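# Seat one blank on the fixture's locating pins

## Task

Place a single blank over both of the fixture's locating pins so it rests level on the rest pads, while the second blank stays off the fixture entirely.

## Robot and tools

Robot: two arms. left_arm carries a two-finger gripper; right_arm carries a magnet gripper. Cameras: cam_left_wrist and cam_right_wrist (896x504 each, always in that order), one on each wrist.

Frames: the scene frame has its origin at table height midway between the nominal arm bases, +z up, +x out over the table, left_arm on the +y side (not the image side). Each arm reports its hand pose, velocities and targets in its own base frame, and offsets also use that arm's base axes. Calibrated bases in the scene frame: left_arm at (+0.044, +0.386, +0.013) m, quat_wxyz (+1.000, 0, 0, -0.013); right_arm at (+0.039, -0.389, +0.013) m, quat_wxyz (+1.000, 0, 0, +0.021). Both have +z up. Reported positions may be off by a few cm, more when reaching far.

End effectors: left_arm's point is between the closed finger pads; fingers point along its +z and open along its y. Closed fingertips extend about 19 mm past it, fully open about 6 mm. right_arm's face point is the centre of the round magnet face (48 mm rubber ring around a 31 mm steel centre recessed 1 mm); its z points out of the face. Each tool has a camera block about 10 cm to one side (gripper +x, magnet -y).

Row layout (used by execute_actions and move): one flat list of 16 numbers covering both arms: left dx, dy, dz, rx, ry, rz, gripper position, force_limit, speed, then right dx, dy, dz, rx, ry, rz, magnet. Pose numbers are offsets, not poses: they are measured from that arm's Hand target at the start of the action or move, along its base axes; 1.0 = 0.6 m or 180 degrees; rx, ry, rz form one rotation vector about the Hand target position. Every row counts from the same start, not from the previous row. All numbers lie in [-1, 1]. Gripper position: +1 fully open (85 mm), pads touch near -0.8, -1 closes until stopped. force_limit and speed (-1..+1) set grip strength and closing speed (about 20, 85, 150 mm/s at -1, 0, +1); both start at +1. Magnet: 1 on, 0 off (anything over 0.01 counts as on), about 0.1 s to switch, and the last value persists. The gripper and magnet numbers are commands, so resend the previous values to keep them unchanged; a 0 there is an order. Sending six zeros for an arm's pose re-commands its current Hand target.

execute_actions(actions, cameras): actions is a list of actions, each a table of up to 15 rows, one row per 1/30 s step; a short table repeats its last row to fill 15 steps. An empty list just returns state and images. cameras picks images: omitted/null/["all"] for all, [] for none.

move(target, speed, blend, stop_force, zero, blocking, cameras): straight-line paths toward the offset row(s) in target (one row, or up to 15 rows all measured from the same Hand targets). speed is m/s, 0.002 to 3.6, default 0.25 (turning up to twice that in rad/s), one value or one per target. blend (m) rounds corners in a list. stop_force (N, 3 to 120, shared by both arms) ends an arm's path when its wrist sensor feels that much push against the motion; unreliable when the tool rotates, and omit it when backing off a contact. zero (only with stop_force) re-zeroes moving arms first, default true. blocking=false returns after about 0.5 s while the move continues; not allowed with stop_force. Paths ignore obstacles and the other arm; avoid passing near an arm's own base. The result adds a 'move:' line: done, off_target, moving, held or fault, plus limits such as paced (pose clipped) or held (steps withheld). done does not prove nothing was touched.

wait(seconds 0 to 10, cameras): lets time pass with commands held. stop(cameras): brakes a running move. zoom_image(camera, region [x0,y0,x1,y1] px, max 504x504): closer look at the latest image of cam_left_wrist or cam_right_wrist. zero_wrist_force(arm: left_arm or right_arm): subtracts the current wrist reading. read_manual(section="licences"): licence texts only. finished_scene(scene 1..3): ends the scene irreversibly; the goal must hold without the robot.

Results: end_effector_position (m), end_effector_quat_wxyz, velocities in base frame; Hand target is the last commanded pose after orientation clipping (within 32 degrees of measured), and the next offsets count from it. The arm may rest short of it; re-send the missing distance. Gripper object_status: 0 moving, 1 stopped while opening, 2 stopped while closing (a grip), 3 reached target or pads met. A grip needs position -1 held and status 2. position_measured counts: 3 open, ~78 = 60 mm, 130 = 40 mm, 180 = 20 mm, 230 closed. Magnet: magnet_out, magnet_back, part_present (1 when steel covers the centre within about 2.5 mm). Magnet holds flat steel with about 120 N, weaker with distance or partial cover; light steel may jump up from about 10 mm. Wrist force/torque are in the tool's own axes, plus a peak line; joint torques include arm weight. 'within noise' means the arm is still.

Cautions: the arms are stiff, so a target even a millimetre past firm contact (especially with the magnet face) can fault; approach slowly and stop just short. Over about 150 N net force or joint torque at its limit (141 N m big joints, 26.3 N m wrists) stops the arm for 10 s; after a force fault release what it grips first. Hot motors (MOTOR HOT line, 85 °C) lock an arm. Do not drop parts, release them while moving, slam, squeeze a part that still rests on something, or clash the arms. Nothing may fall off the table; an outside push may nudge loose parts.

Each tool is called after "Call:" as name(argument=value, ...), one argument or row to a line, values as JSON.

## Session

Call:
execute_actions(
  actions=[],
)

Scene clock: 0.00 s.
left_arm: end_effector_position=(+0.2958, +0.4978, +0.3319) position_measured=3 object_status=3 end_effector_quat_wxyz=(-0.106, +0.149, +0.983, -0.021) | right_arm: end_effector_position=(+0.4243, -0.0191, +0.3698) magnet_out=0 magnet_back=1 part_present=0 end_effector_quat_wxyz=(-0.446, +0.886, -0.026, +0.125)
Joint positions: left_arm=[0.739 -1.316 1.251 -1.336 -1.433 1.028] | right_arm=[-0.762 -1.764 1.874 -1.114 -0.744 -0.957]
Joint velocities: within noise
Joint torques (N m): no reading
Motor temperatures (°C): left_arm=[30 24 27 29 37 30] | right_arm=[35 31 30 44 31 38]
Wrist force (N): no reading
Wrist torque (N m): no reading
Wrist force, peak (N): no reading
Hand target: left_arm +0.2958, +0.4978, +0.3319; -0.106, +0.149, +0.983, -0.021 | right_arm +0.4243, -0.0191, +0.3698; -0.446, +0.886, -0.026, +0.125

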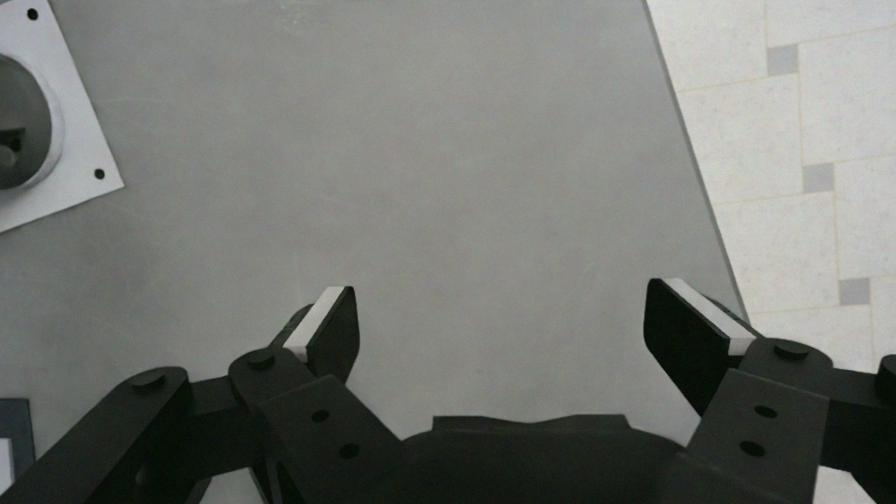

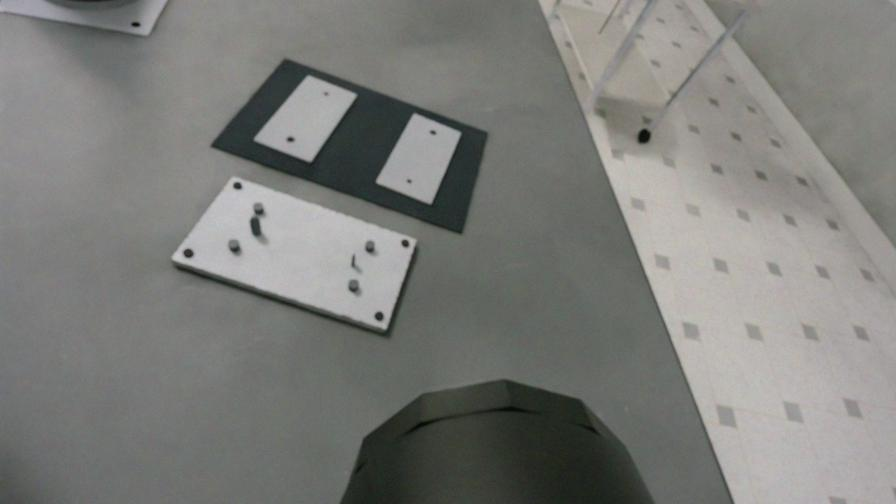

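Call:
move(
  target=[0,0,0,0,0,0,1,1,1,0.01,0.765,0.2,-0.293,0.0914,0,0],
  speed=0.45,
  cameras=["cam_right_wrist"],
)

Scene clock: 2.43 s.
left_arm: end_effector_position=(+0.2958, +0.4978, +0.3319) position_measured=3 object_status=3 end_effector_quat_wxyz=(-0.106, +0.149, +0.983, -0.021) | right_arm: end_effector_position=(+0.4303, +0.4399, +0.4898) magnet_out=0 magnet_back=1 part_present=0 end_effector_quat_wxyz=(+0.001, +1.000, -0.029, +0.000)
Joint positions: left_arm=[0.739 -1.316 1.251 -1.336 -1.433 1.028] | right_arm=[0.578 -1.265 0.953 -1.258 -1.572 0.637]
Joint velocities: within noise
Joint torques (N m): left_arm=[-1.45 -39.35 -25.6 -2.36 0.74 -0.05] | right_arm=[6.71 -30.24 -33.69 -1.06 -1.28 1.67]
Motor temperatures (°C): left_arm=[30 24 27 29 37 30] | right_arm=[35 31 30 44 31 38]
Wrist force (N): left_arm=[0.1 0.1 -0.2] | right_arm=[-0.4 -0.9 -0.8]
Wrist torque (N m): left_arm=[0.01 -0.02 0.00] | right_arm=[-0.02 -0.02 -0.19]
Wrist force, peak (N): left_arm=[0.1 0.3 0.1] | right_arm=[-0.9 -2.9 -0.3]
Hand target: left_arm +0.2958, +0.4978, +0.3319; -0.106, +0.149, +0.983, -0.021 | right_arm +0.4303, +0.4399, +0.4898; +0.001, +1.000, -0.029, +0.000
Off the commanded pose: left_arm 0.000 m, 0 deg | right_arm 0.000 m, 0 deg.
move: done
Images, in order (width x height): cam_right_wrist 896x504.

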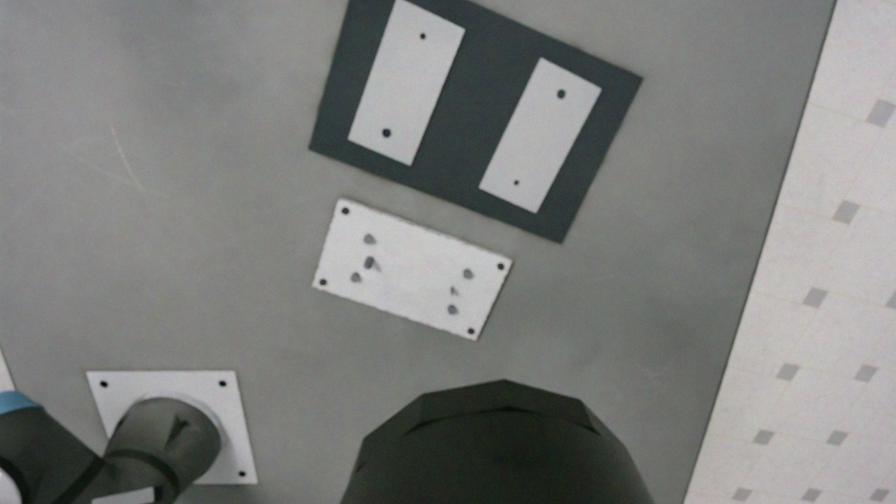

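Call:
move(
  target=[0,0,0,0,0,0,1,1,1,-0.114,-0.3855,-0.6047,0,0,-0.108,0],
  speed=0.45,
  cameras=["cam_right_wrist"],
)

Call:
zoom_image(
  camera="cam_right_wrist",
  region=[240, 50, 360, 140],
)

Call:
zoom_image(
  camera="cam_right_wrist",
  region=[540, 50, 660, 140],
)

Call:
move(
  target=[0,0,0,0,0,0,1,1,1,0.1977,0.4212,-0.02,0,0,-0.527,0],
  speed=0.4,
  cameras=["cam_right_wrist"],
)

Call:
zoom_image(
  camera="cam_right_wrist",
  region=[240, 50, 360, 140],
)

Call:
zoom_image(
  camera="cam_right_wrist",
  region=[540, 50, 660, 140],
)

Scene clock: 4.87 s.
left_arm: end_effector_position=(+0.2958, +0.4978, +0.3319) position_measured=3 object_status=3 end_effector_quat_wxyz=(-0.106, +0.149, +0.983, -0.021) | right_arm: end_effector_position=(+0.3619, +0.2086, +0.1270) magnet_out=0 magnet_back=1 part_present=0 end_effector_quat_wxyz=(+0.001, +0.980, -0.198, +0.000)
Joint positions: left_arm=[0.739 -1.316 1.251 -1.336 -1.433 1.028] | right_arm=[0.199 -1.559 2.292 -2.302 -1.572 0.597]
Joint velocities: within noise
Joint torques (N m): left_arm=[-1.6 -38 -25.9 -2.26 1.16 0.01] | right_arm=[-7.85 -11.16 -10 -4.83 1.4 -2.12]
Motor temperatures (°C): left_arm=[30 24 27 29 37 30] | right_arm=[35 31 30 44 31 38]
Wrist force (N): left_arm=[-0.2 0.1 -0.2] | right_arm=[-0.3 -1.1 -1.0]
Wrist torque (N m): left_arm=[0.01 0.04 0.00] | right_arm=[-0.01 0.00 -0.25]
Wrist force, peak (N): left_arm=[-0.2 -0.3 0.1] | right_arm=[-0.2 -2.1 -2.6]
Hand target: left_arm +0.2958, +0.4978, +0.3319; -0.106, +0.149, +0.983, -0.021 | right_arm +0.3619, +0.2086, +0.1270; +0.001, +0.980, -0.198, +0.000
Off the commanded pose: left_arm 0.000 m, 0 deg | right_arm 0.000 m, 0 deg.
move: done
Images, in order (width x height): cam_right_wrist 896x504.

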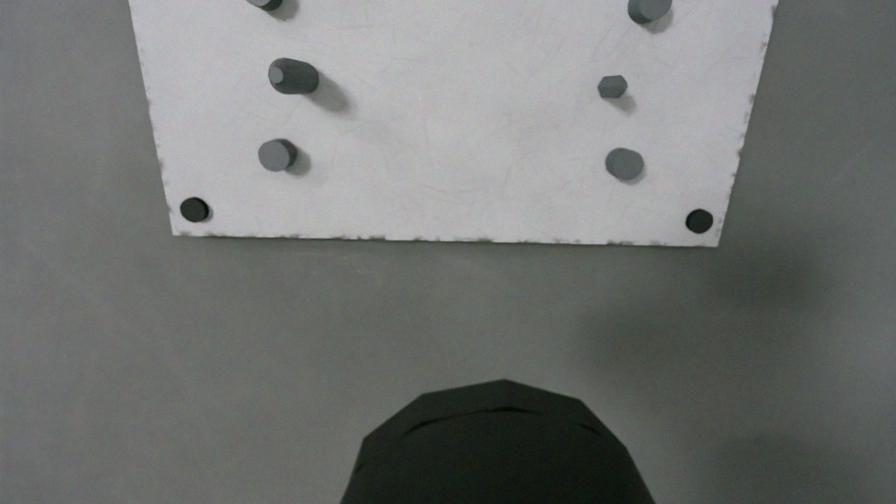

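Scaled by 4.200 from the camera's 896x504 image, which has a finer 1280x720 frame.

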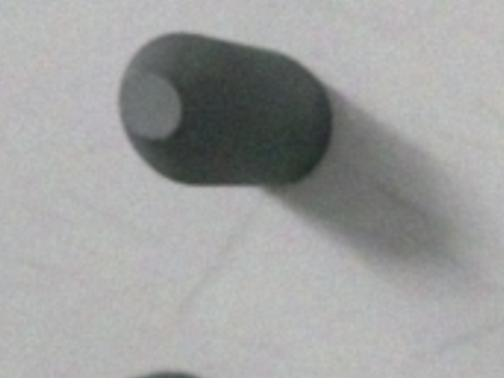

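Scaled by 4.200 from the camera's 896x504 image, which has a finer 1280x720 frame.

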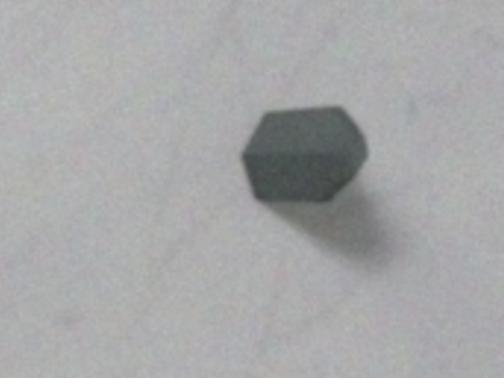

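Scene clock: 7.73 s.
left_arm: end_effector_position=(+0.2958, +0.4978, +0.3319) position_measured=3 object_status=3 end_effector_quat_wxyz=(-0.106, +0.149, +0.983, -0.021) | right_arm: end_effector_position=(+0.4805, +0.4613, +0.1150) magnet_out=0 magnet_back=1 part_present=0 end_effector_quat_wxyz=(+0.000, -0.518, +0.856, +0.001)
Joint positions: left_arm=[0.739 -1.316 1.251 -1.336 -1.433 1.028] | right_arm=[0.563 -1.02 1.589 -2.14 -1.569 2.617]
Joint velocities: within noise
Joint torques (N m): left_arm=[-1.17 -38.4 -26.23 -2.13 1.58 0.01] | right_arm=[7.42 -35.81 -30.98 -1.22 -1.65 1.61]
Motor temperatures (°C): left_arm=[30 24 27 29 37 30] | right_arm=[35 31 30 44 31 38]
Wrist force (N): left_arm=[-0.2 0.0 0.1] | right_arm=[-0.4 -0.6 -0.3]
Wrist torque (N m): left_arm=[0.00 0.04 0.01] | right_arm=[0.05 -0.07 -0.20]
Wrist force, peak (N): left_arm=[-0.3 0.1 -0.1] | right_arm=[0.0 -1.1 -1.1]
Hand target: left_arm +0.2958, +0.4978, +0.3319; -0.106, +0.149, +0.983, -0.021 | right_arm +0.4806, +0.4613, +0.1150; +0.000, -0.517, +0.856, +0.001
Off the commanded pose: left_arm 0.000 m, 0 deg | right_arm 0.000 m, 0 deg.
move: done
Images, in order (width x height): cam_right_wrist 896x504.

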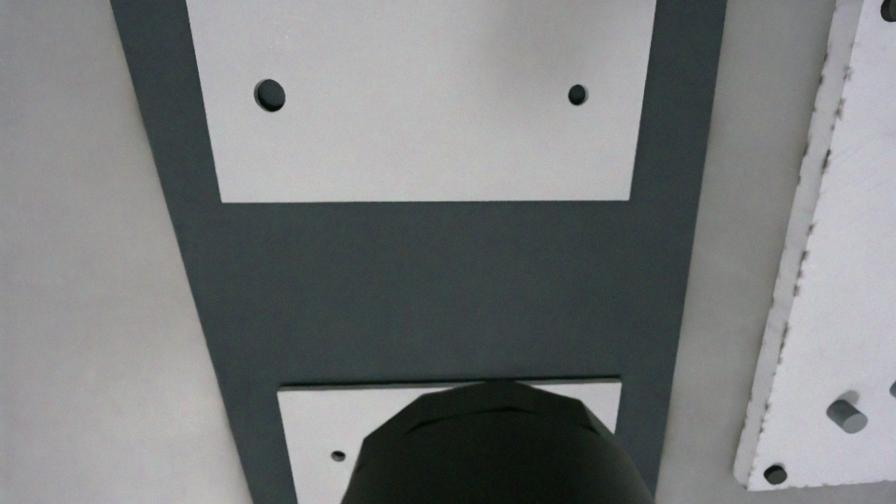

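Scaled by 4.200 from the camera's 896x504 image, which has a finer 1280x720 frame.

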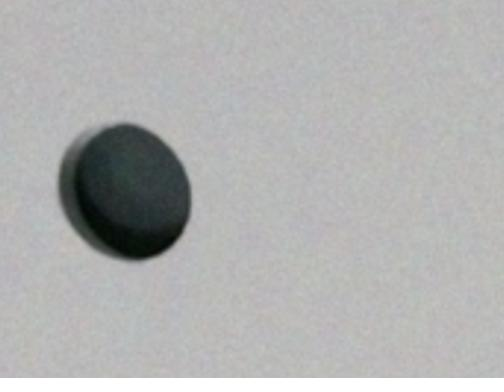

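Scaled by 4.200 from the camera's 896x504 image, which has a finer 1280x720 frame.

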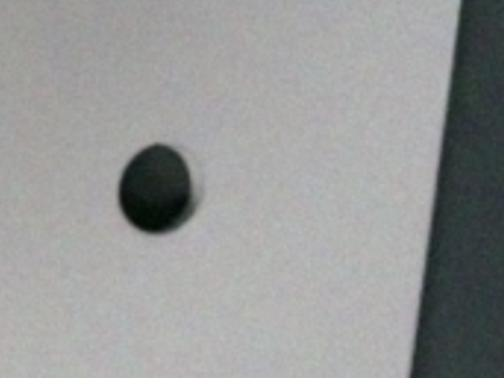

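Call:
move(
  target=[
    [0,0,0,0,0,0,1,1,1,-0.028,0.03,0,0,0,0.5,0],
    [0,0,0,0,0,0,1,1,1,-0.0562,0.0593,0,0,0,1.0,0],
  ],
  speed=0.5,
  blend=0.02,
  cameras=["cam_right_wrist"],
)

Call:
zoom_image(
  camera="cam_right_wrist",
  region=[240, 50, 360, 140],
)

Call:
zoom_image(
  camera="cam_right_wrist",
  region=[540, 50, 660, 140],
)

Scene clock: 12.30 s.
left_arm: end_effector_position=(+0.2958, +0.4978, +0.3319) position_measured=3 object_status=3 end_effector_quat_wxyz=(-0.106, +0.149, +0.983, -0.021) | right_arm: end_effector_position=(+0.4468, +0.4969, +0.1150) magnet_out=0 magnet_back=1 part_present=0 end_effector_quat_wxyz=(+0.001, +0.856, +0.517, +0.000)
Joint positions: left_arm=[0.739 -1.316 1.251 -1.336 -1.433 1.028] | right_arm=[0.638 -1.015 1.581 -2.137 -1.572 -0.449]
Joint velocities: within noise
Joint torques (N m): left_arm=[-3.54 -40.22 -26.73 -1.65 1.32 0.27] | right_arm=[3.28 -45.61 -24.03 -1.13 1.5 -1.95]
Motor temperatures (°C): left_arm=[30 24 27 29 37 30] | right_arm=[35 31 30 44 31 38]
Wrist force (N): left_arm=[-0.1 -0.1 0.0] | right_arm=[-0.2 -0.8 -0.3]
Wrist torque (N m): left_arm=[-0.01 0.01 0.00] | right_arm=[0.03 -0.07 -0.22]
Wrist force, peak (N): left_arm=[-0.1 -0.3 0.3] | right_arm=[-0.3 -1.0 -0.9]
Hand target: left_arm +0.2958, +0.4978, +0.3319; -0.106, +0.149, +0.983, -0.021 | right_arm +0.4468, +0.4969, +0.1150; +0.001, +0.856, +0.517, +0.000
Off the commanded pose: left_arm 0.000 m, 0 deg | right_arm 0.000 m, 0 deg.
move: done
Images, in order (width x height): cam_right_wrist 896x504.

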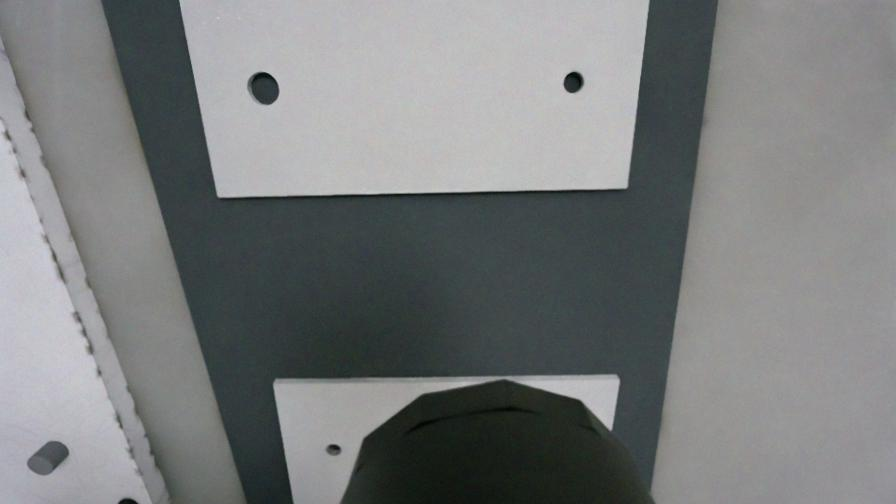

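Scaled by 4.200 from the camera's 896x504 image, which has a finer 1280x720 frame.

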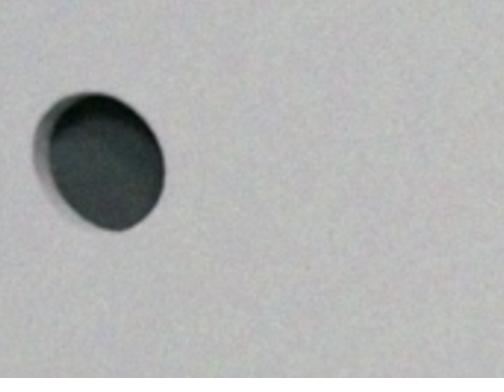

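Scaled by 4.200 from the camera's 896x504 image, which has a finer 1280x720 frame.

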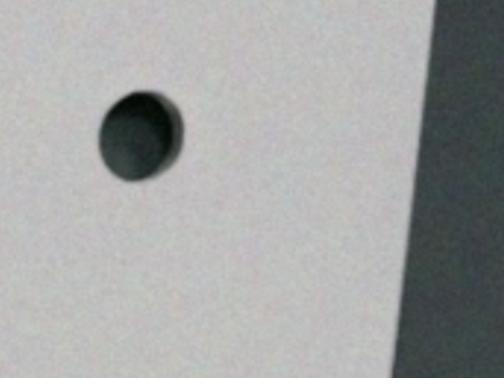

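Call:
move(
  target=[0,0,0,0,0,0,1,1,1,-0.1133,0.0228,-0.1815,0,0,0,0],
  speed=0.2,
  cameras=[],
)

Call:
move(
  target=[0,0,0,0,0,0,1,1,1,0,0,-0.05,0,0,0,0],
  speed=0.006,
  stop_force=4,
  cameras=["cam_right_wrist"],
)

Scene clock: 14.50 s.
left_arm: end_effector_position=(+0.2958, +0.4978, +0.3319) position_measured=3 object_status=3 end_effector_quat_wxyz=(-0.106, +0.149, +0.983, -0.021) | right_arm: end_effector_position=(+0.3789, +0.5106, +0.0062) magnet_out=0 magnet_back=1 part_present=0 end_effector_quat_wxyz=(+0.001, +0.856, +0.517, +0.000)
Joint positions: left_arm=[0.739 -1.316 1.251 -1.336 -1.433 1.028] | right_arm=[0.722 -0.908 1.752 -2.415 -1.572 -0.366]
Joint velocities: within noise
Joint torques (N m): left_arm=[-5.82 -39.47 -25.71 -1.83 1.36 0.25] | right_arm=[8.01 -36.12 -7.34 -4.73 -1.15 1.54]
Motor temperatures (°C): left_arm=[30 24 27 29 37 30] | right_arm=[35 31 30 44 31 38]
Wrist force (N): left_arm=[0.1 -0.1 0.0] | right_arm=[0.5 -0.9 -0.1]
Wrist torque (N m): left_arm=[-0.01 -0.01 0.00] | right_arm=[0.06 -0.11 -0.25]
Wrist force, peak (N): left_arm=[-0.2 0.1 0.3] | right_arm=[0.2 -1.6 0.9]
Hand target: left_arm +0.2958, +0.4978, +0.3319; -0.106, +0.149, +0.983, -0.021 | right_arm +0.3789, +0.5106, +0.0061; +0.001, +0.856, +0.517, +0.000
Off the commanded pose: left_arm 0.000 m, 0 deg | right_arm 0.000 m, 0 deg.
move: done
No camera images: "cameras" was empty.

Scene clock: 17.67 s.
left_arm: end_effector_position=(+0.2958, +0.4978, +0.3319) position_measured=3 object_status=3 end_effector_quat_wxyz=(-0.106, +0.149, +0.983, -0.021) | right_arm: end_effector_position=(+0.3788, +0.5106, -0.0063) magnet_out=0 magnet_back=1 part_present=0 end_effector_quat_wxyz=(+0.001, +0.856, +0.517, +0.000)
Joint positions: left_arm=[0.739 -1.316 1.251 -1.336 -1.433 1.028] | right_arm=[0.722 -0.885 1.755 -2.441 -1.572 -0.366]
Joint velocities: within noise
Joint torques (N m): left_arm=[-5.71 -40.15 -26.06 -1.36 1.58 0.23] | right_arm=[6.19 -52.12 -16.25 -0.85 -1.21 1.4]
Motor temperatures (°C): left_arm=[30 24 27 29 37 30] | right_arm=[35 31 30 44 31 38]
Wrist force (N): left_arm=[-0.1 0.1 -0.1] | right_arm=[1.8 -0.5 -2.2]
Wrist torque (N m): left_arm=[0.01 0.02 0.00] | right_arm=[0.08 -0.06 -0.25]
Wrist force, peak (N): left_arm=[-0.1 0.0 0.4] | right_arm=[-9.0 -2.9 -15.7]
Hand target: left_arm +0.2958, +0.4978, +0.3319; -0.106, +0.149, +0.983, -0.021 | right_arm +0.3789, +0.5106, -0.0063; +0.001, +0.856, +0.517, +0.000 (not the last commanded pose)
Off the commanded pose: left_arm 0.000 m, 0 deg | right_arm 0.018 m, 0 deg.
move: contact (right_arm)
Images, in order (width x height): cam_right_wrist 896x504.

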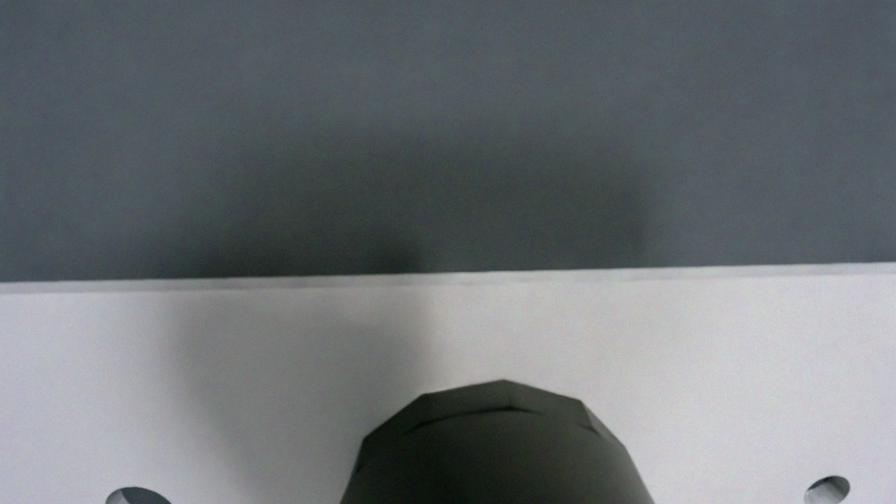

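Call:
move(
  target=[0,0,0,0,0,0,1,1,1,0,0,0,0,0,0,1],
  cameras=[],
)

Call:
move(
  target=[
    [0,0,0,0,0,0,1,1,1,0,0,0.2,0,0,0,1],
    [0,0,0,0,0,0,1,1,1,-0.0115,-0.5093,0.2222,0,0,-0.4872,1],
  ],
  speed=[0.15,0.35],
  blend=[0.03,0],
  cameras=["cam_right_wrist"],
)

Call:
zoom_image(
  camera="cam_right_wrist",
  region=[240, 50, 360, 140],
)

Call:
zoom_image(
  camera="cam_right_wrist",
  region=[520, 50, 640, 140],
)

Scene clock: 18.37 s.
left_arm: end_effector_position=(+0.2958, +0.4978, +0.3319) position_measured=3 object_status=3 end_effector_quat_wxyz=(-0.106, +0.149, +0.983, -0.021) | right_arm: end_effector_position=(+0.3788, +0.5106, -0.0063) magnet_out=1 magnet_back=0 part_present=1 end_effector_quat_wxyz=(+0.001, +0.856, +0.517, +0.000)
Joint positions: left_arm=[0.739 -1.316 1.251 -1.336 -1.433 1.028] | right_arm=[0.722 -0.885 1.755 -2.441 -1.572 -0.366]
Joint velocities: within noise
Joint torques (N m): left_arm=[-6.85 -40.15 -27.39 -1.5 1.46 0.15] | right_arm=[4.87 -51.67 -23.28 -2.38 -0.87 1.41]
Motor temperatures (°C): left_arm=[30 24 27 29 37 30] | right_arm=[35 31 30 44 31 38]
Wrist force (N): left_arm=[0.1 0.0 0.1] | right_arm=[0.5 -0.7 2.3]
Wrist torque (N m): left_arm=[0.00 -0.01 0.00] | right_arm=[0.12 0.06 -0.26]
Wrist force, peak (N): left_arm=[-0.3 0.0 -0.3] | right_arm=[0.7 -0.8 2.7]
Hand target: left_arm +0.2958, +0.4978, +0.3319; -0.106, +0.149, +0.983, -0.021 | right_arm +0.3789, +0.5106, -0.0063; +0.001, +0.856, +0.517, +0.000
Off the commanded pose: left_arm 0.000 m, 0 deg | right_arm 0.000 m, 0 deg.
move: done
No camera images: "cameras" was empty.

Scene clock: 21.97 s.
left_arm: end_effector_position=(+0.2958, +0.4978, +0.3319) position_measured=3 object_status=3 end_effector_quat_wxyz=(-0.106, +0.149, +0.983, -0.021) | right_arm: end_effector_position=(+0.3720, +0.2051, +0.1270) magnet_out=1 magnet_back=0 part_present=1 end_effector_quat_wxyz=(+0.001, +0.976, -0.219, +0.000)
Joint positions: left_arm=[0.739 -1.316 1.251 -1.336 -1.433 1.028] | right_arm=[0.185 -1.542 2.274 -2.301 -1.572 0.628]
Joint velocities: within noise
Joint torques (N m): left_arm=[-8.93 -39.53 -26.18 -1.34 1.53 0.17] | right_arm=[-7.87 -30.94 -12.41 -1.77 1.38 1.47]
Motor temperatures (°C): left_arm=[30 24 27 29 37 30] | right_arm=[35 31 30 44 31 38]
Wrist force (N): left_arm=[0.1 -0.1 0.2] | right_arm=[-0.3 -1.2 3.1]
Wrist torque (N m): left_arm=[-0.02 -0.01 0.00] | right_arm=[0.00 -0.03 -0.24]
Wrist force, peak (N): left_arm=[-0.3 -0.1 -0.2] | right_arm=[0.4 -0.7 5.4]
Hand target: left_arm +0.2958, +0.4978, +0.3319; -0.106, +0.149, +0.983, -0.021 | right_arm +0.3720, +0.2050, +0.1270; +0.001, +0.976, -0.220, +0.000
Off the commanded pose: left_arm 0.000 m, 0 deg | right_arm 0.000 m, 0 deg.
move: done
Images, in order (width x height): cam_right_wrist 896x504.

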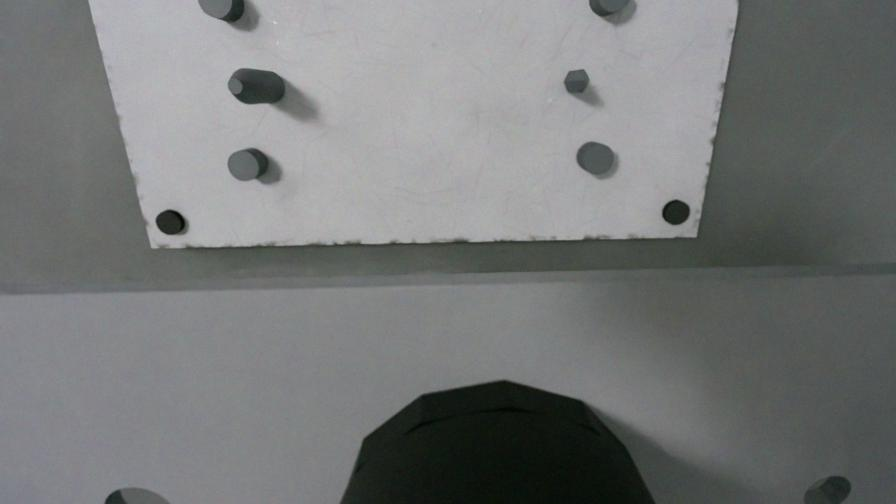

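Scaled by 4.200 from the camera's 896x504 image, which has a finer 1280x720 frame.

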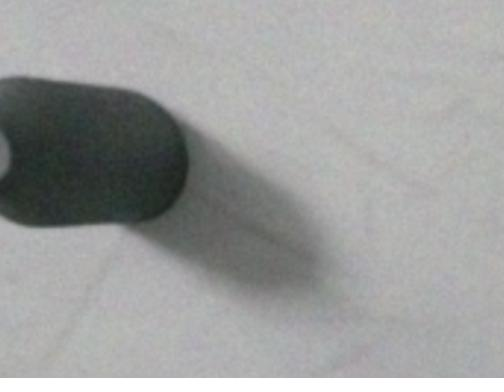

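Scaled by 4.200 from the camera's 896x504 image, which has a finer 1280x720 frame.

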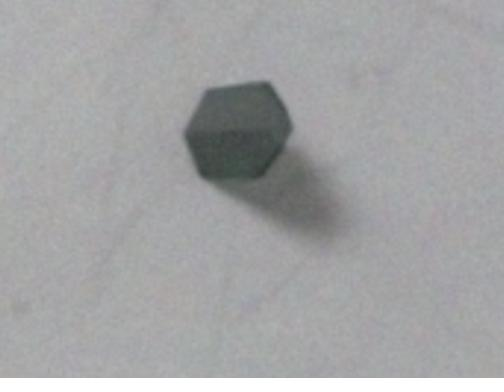

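Call:
move(
  target=[0,0,0,0,0,0,1,1,1,0.0185,0.1153,-0.1417,0,0,0,1],
  speed=0.15,
  cameras=[],
)

Call:
move(
  target=[0,0,0,0,0,0,1,1,1,0,0,-0.075,0,0,0,1],
  speed=0.008,
  stop_force=5,
  cameras=["cam_right_wrist"],
)

Scene clock: 23.67 s.
left_arm: end_effector_position=(+0.2958, +0.4978, +0.3319) position_measured=3 object_status=3 end_effector_quat_wxyz=(-0.106, +0.149, +0.983, -0.021) | right_arm: end_effector_position=(+0.3830, +0.2741, +0.0421) magnet_out=1 magnet_back=0 part_present=1 end_effector_quat_wxyz=(+0.001, +0.976, -0.220, +0.000) end_effector_velocity=(-0.001, +0.000, -0.002) end_effector_angular_velocity=(-0.001, +0.003, -0.001)
Joint positions: left_arm=[0.739 -1.316 1.251 -1.336 -1.433 1.028] | right_arm=[0.335 -1.251 2.23 -2.549 -1.572 0.777]
Joint velocities: left_arm=[within noise] | right_arm=[0.001 0.005 0 -0.002 0 0.002]
Joint torques (N m): left_arm=[-10 -40.19 -25.18 -1.31 1.42 -0.07] | right_arm=[5.41 -21.39 -26.2 -5.25 -1.38 1.61]
Motor temperatures (°C): left_arm=[30 24 27 29 37 30] | right_arm=[35 31 29 44 31 38]
Wrist force (N): left_arm=[0.0 0.0 -0.1] | right_arm=[0.2 -1.0 3.3]
Wrist torque (N m): left_arm=[0.00 0.00 0.00] | right_arm=[0.03 -0.11 -0.24]
Wrist force, peak (N): left_arm=[-0.1 -0.3 -0.2] | right_arm=[-0.2 -1.8 4.4]
Hand target: left_arm +0.2958, +0.4978, +0.3319; -0.106, +0.149, +0.983, -0.021 | right_arm +0.3831, +0.2742, +0.0420; +0.001, +0.976, -0.220, +0.000
Off the commanded pose: left_arm 0.000 m, 0 deg | right_arm 0.000 m, 0 deg.
move: done
No camera images: "cameras" was empty.

Scene clock: 28.57 s.
left_arm: end_effector_position=(+0.2958, +0.4978, +0.3319) position_measured=3 object_status=3 end_effector_quat_wxyz=(-0.106, +0.149, +0.983, -0.021) | right_arm: end_effector_position=(+0.3831, +0.2742, +0.0133) magnet_out=1 magnet_back=0 part_present=1 end_effector_quat_wxyz=(+0.001, +0.976, -0.220, +0.000)
Joint positions: left_arm=[0.739 -1.316 1.251 -1.336 -1.433 1.028] | right_arm=[0.335 -1.177 2.244 -2.636 -1.572 0.778]
Joint velocities: within noise
Joint torques (N m): left_arm=[-10.51 -39 -27.09 -1.12 1.27 0.05] | right_arm=[7.16 -40.07 -23.44 -2.14 1.98 -0.05]
Motor temperatures (°C): left_arm=[30 24 27 29 37 30] | right_arm=[35 31 29 44 31 38]
Wrist force (N): left_arm=[-0.2 0.0 0.0] | right_arm=[1.6 3.4 1.4]
Wrist torque (N m): left_arm=[0.00 0.04 0.00] | right_arm=[0.21 0.06 0.02]
Wrist force, peak (N): left_arm=[0.0 0.2 -0.3] | right_arm=[-10.2 20.6 -32.3]
Hand target: left_arm +0.2958, +0.4978, +0.3319; -0.106, +0.149, +0.983, -0.021 | right_arm +0.3831, +0.2742, +0.0134; +0.001, +0.976, -0.220, +0.000 (not the last commanded pose)
Off the commanded pose: left_arm 0.000 m, 0 deg | right_arm 0.016 m, 0 deg.
move: contact (right_arm)
Images, in order (width x height): cam_right_wrist 896x504.

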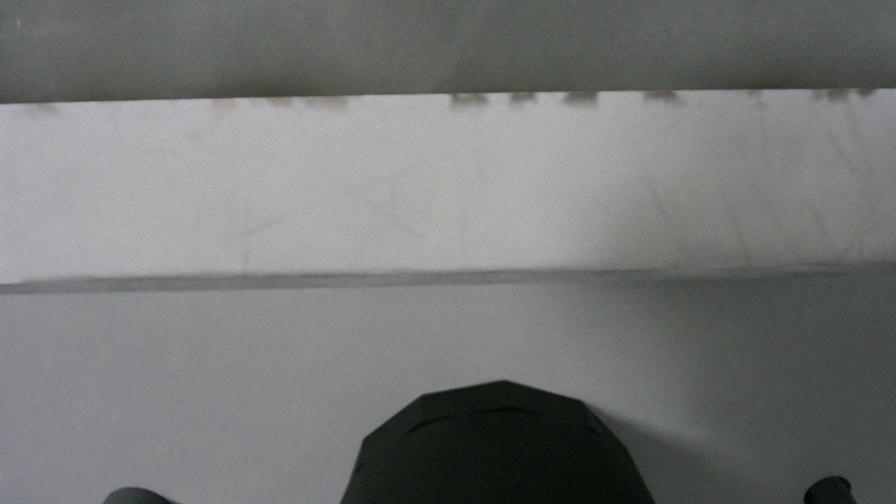

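Call:
move(
  target=[0,0,0,0,0,0,1,1,1,-0.00035,-0.0003,0,0,0,0,1],
  cameras=[],
)

Call:
move(
  target=[0,0,0,0,0,0,1,1,1,0,0,-0.01,0,0,0,1],
  speed=0.004,
  stop_force=10,
  cameras=[],
)

Scene clock: 29.40 s.
left_arm: end_effector_position=(+0.2958, +0.4978, +0.3319) position_measured=3 object_status=3 end_effector_quat_wxyz=(-0.106, +0.149, +0.983, -0.021) | right_arm: end_effector_position=(+0.3829, +0.2740, +0.0134) magnet_out=1 magnet_back=0 part_present=1 end_effector_quat_wxyz=(+0.001, +0.976, -0.220, +0.000)
Joint positions: left_arm=[0.739 -1.316 1.251 -1.336 -1.433 1.028] | right_arm=[0.335 -1.178 2.245 -2.636 -1.572 0.777]
Joint velocities: within noise
Joint torques (N m): left_arm=[-9.97 -40.42 -28.06 -1.04 1.64 0.22] | right_arm=[-7.2 -41.44 -3.51 -4.28 1.18 -1.99]
Motor temperatures (°C): left_arm=[30 24 27 29 37 30] | right_arm=[35 31 29 44 31 38]
Wrist force (N): left_arm=[0.0 -0.1 0.1] | right_arm=[2.4 -4.4 4.9]
Wrist torque (N m): left_arm=[-0.01 0.00 0.00] | right_arm=[0.05 0.00 -0.11]
Wrist force, peak (N): left_arm=[0.0 0.3 -0.2] | right_arm=[2.3 -4.0 5.6]
Hand target: left_arm +0.2958, +0.4978, +0.3319; -0.106, +0.149, +0.983, -0.021 | right_arm +0.3828, +0.2740, +0.0134; +0.001, +0.976, -0.220, +0.000
Off the commanded pose: left_arm 0.000 m, 0 deg | right_arm 0.000 m, 0 deg.
move: done
No camera images: "cameras" was empty.

Scene clock: 30.47 s.
left_arm: end_effector_position=(+0.2958, +0.4978, +0.3319) position_measured=3 object_status=3 end_effector_quat_wxyz=(-0.106, +0.149, +0.983, -0.021) | right_arm: end_effector_position=(+0.3829, +0.2740, +0.0132) magnet_out=1 magnet_back=0 part_present=1 end_effector_quat_wxyz=(+0.001, +0.976, -0.220, +0.000)
Joint positions: left_arm=[0.739 -1.316 1.251 -1.336 -1.433 1.028] | right_arm=[0.334 -1.177 2.245 -2.637 -1.572 0.777]
Joint velocities: within noise
Joint torques (N m): left_arm=[-7.69 -40.67 -26.66 -1.05 1.32 0.12] | right_arm=[-5.63 -38.82 -15.16 -0.4 1.02 -1.67]
Motor temperatures (°C): left_arm=[30 24 27 29 37 30] | right_arm=[35 31 29 44 31 38]
Wrist force (N): left_arm=[0.0 0.0 0.2] | right_arm=[1.5 -4.1 0.4]
Wrist torque (N m): left_arm=[0.00 0.00 0.00] | right_arm=[0.20 0.18 -0.23]
Wrist force, peak (N): left_arm=[0.3 0.0 0.2] | right_arm=[-3.1 3.6 -14.3]
Hand target: left_arm +0.2958, +0.4978, +0.3319; -0.106, +0.149, +0.983, -0.021 | right_arm +0.3829, +0.2740, +0.0132; +0.001, +0.976, -0.220, +0.000 (not the last commanded pose)
Off the commanded pose: left_arm 0.000 m, 0 deg | right_arm 0.006 m, 0 deg.
move: contact (right_arm)
No camera images: "cameras" was empty.

Seated: a hard stop, with little lateral force.

Call:
move(
  target=[0,0,0,0,0,0,1,1,1,0.0001,0.0001,0,0,0,0,0],
  cameras=[],
)

Call:
move(
  target=[0,0,0,0,0,0,1,1,1,0,0,0.1,0,0,0,0],
  speed=0.1,
  cameras=["cam_right_wrist"],
)

Scene clock: 31.27 s.
left_arm: end_effector_position=(+0.2958, +0.4978, +0.3319) position_measured=3 object_status=3 end_effector_quat_wxyz=(-0.106, +0.149, +0.983, -0.021) | right_arm: end_effector_position=(+0.3830, +0.2741, +0.0133) magnet_out=0 magnet_back=1 part_present=0 end_effector_quat_wxyz=(+0.001, +0.976, -0.220, +0.000)
Joint positions: left_arm=[0.739 -1.316 1.251 -1.336 -1.433 1.028] | right_arm=[0.334 -1.177 2.244 -2.637 -1.572 0.777]
Joint velocities: within noise
Joint torques (N m): left_arm=[-8.49 -41.12 -26.95 -0.5 1.52 0.26] | right_arm=[6.59 -16.55 -23.58 -1.29 0.97 0.87]
Motor temperatures (°C): left_arm=[30 24 27 29 37 30] | right_arm=[35 31 29 44 31 38]
Wrist force (N): left_arm=[0.1 0.1 -0.1] | right_arm=[-5.6 5.5 -15.9]
Wrist torque (N m): left_arm=[0.01 -0.01 0.00] | right_arm=[0.22 0.01 -0.27]
Wrist force, peak (N): left_arm=[-0.2 -0.2 0.1] | right_arm=[-5.6 5.5 -15.9]
Hand target: left_arm +0.2958, +0.4978, +0.3319; -0.106, +0.149, +0.983, -0.021 | right_arm +0.3829, +0.2741, +0.0132; +0.001, +0.976, -0.220, +0.000
Off the commanded pose: left_arm 0.000 m, 0 deg | right_arm 0.000 m, 0 deg.
move: done
No camera images: "cameras" was empty.

Scene clock: 32.47 s.
left_arm: end_effector_position=(+0.2958, +0.4978, +0.3319) position_measured=3 object_status=3 end_effector_quat_wxyz=(-0.106, +0.149, +0.983, -0.021) | right_arm: end_effector_position=(+0.3829, +0.2741, +0.0732) magnet_out=0 magnet_back=1 part_present=0 end_effector_quat_wxyz=(+0.001, +0.976, -0.220, +0.000)
Joint positions: left_arm=[0.739 -1.316 1.251 -1.336 -1.433 1.028] | right_arm=[0.335 -1.325 2.209 -2.454 -1.572 0.777]
Joint velocities: within noise
Joint torques (N m): left_arm=[-9.7 -42.09 -26.36 -0.98 1.43 0.42] | right_arm=[-8.58 -35.28 -27.24 -0.99 0.72 -1.6]
Motor temperatures (°C): left_arm=[30 24 27 29 37 30] | right_arm=[35 31 29 44 31 38]
Wrist force (N): left_arm=[0.0 -0.1 0.1] | right_arm=[0.0 -1.4 -0.5]
Wrist torque (N m): left_arm=[-0.02 0.01 0.00] | right_arm=[0.02 -0.06 -0.31]
Wrist force, peak (N): left_arm=[-0.2 -0.2 0.0] | right_arm=[-5.9 6.1 -15.5]
Hand target: left_arm +0.2958, +0.4978, +0.3319; -0.106, +0.149, +0.983, -0.021 | right_arm +0.3829, +0.2741, +0.0732; +0.001, +0.976, -0.220, +0.000
Off the commanded pose: left_arm 0.000 m, 0 deg | right_arm 0.000 m, 0 deg.
move: done
Images, in order (width x height): cam_right_wrist 896x504.

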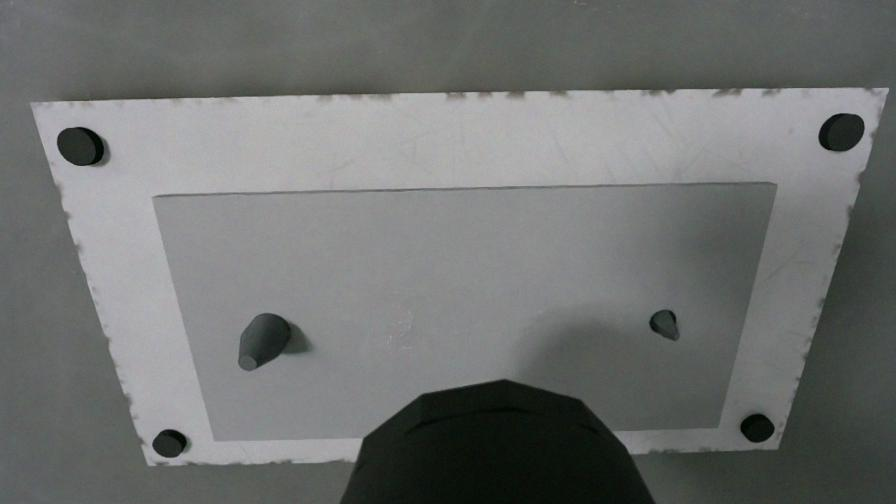

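Call:
finished_scene(
  scene=3,
)

The scene is finished: the task was done.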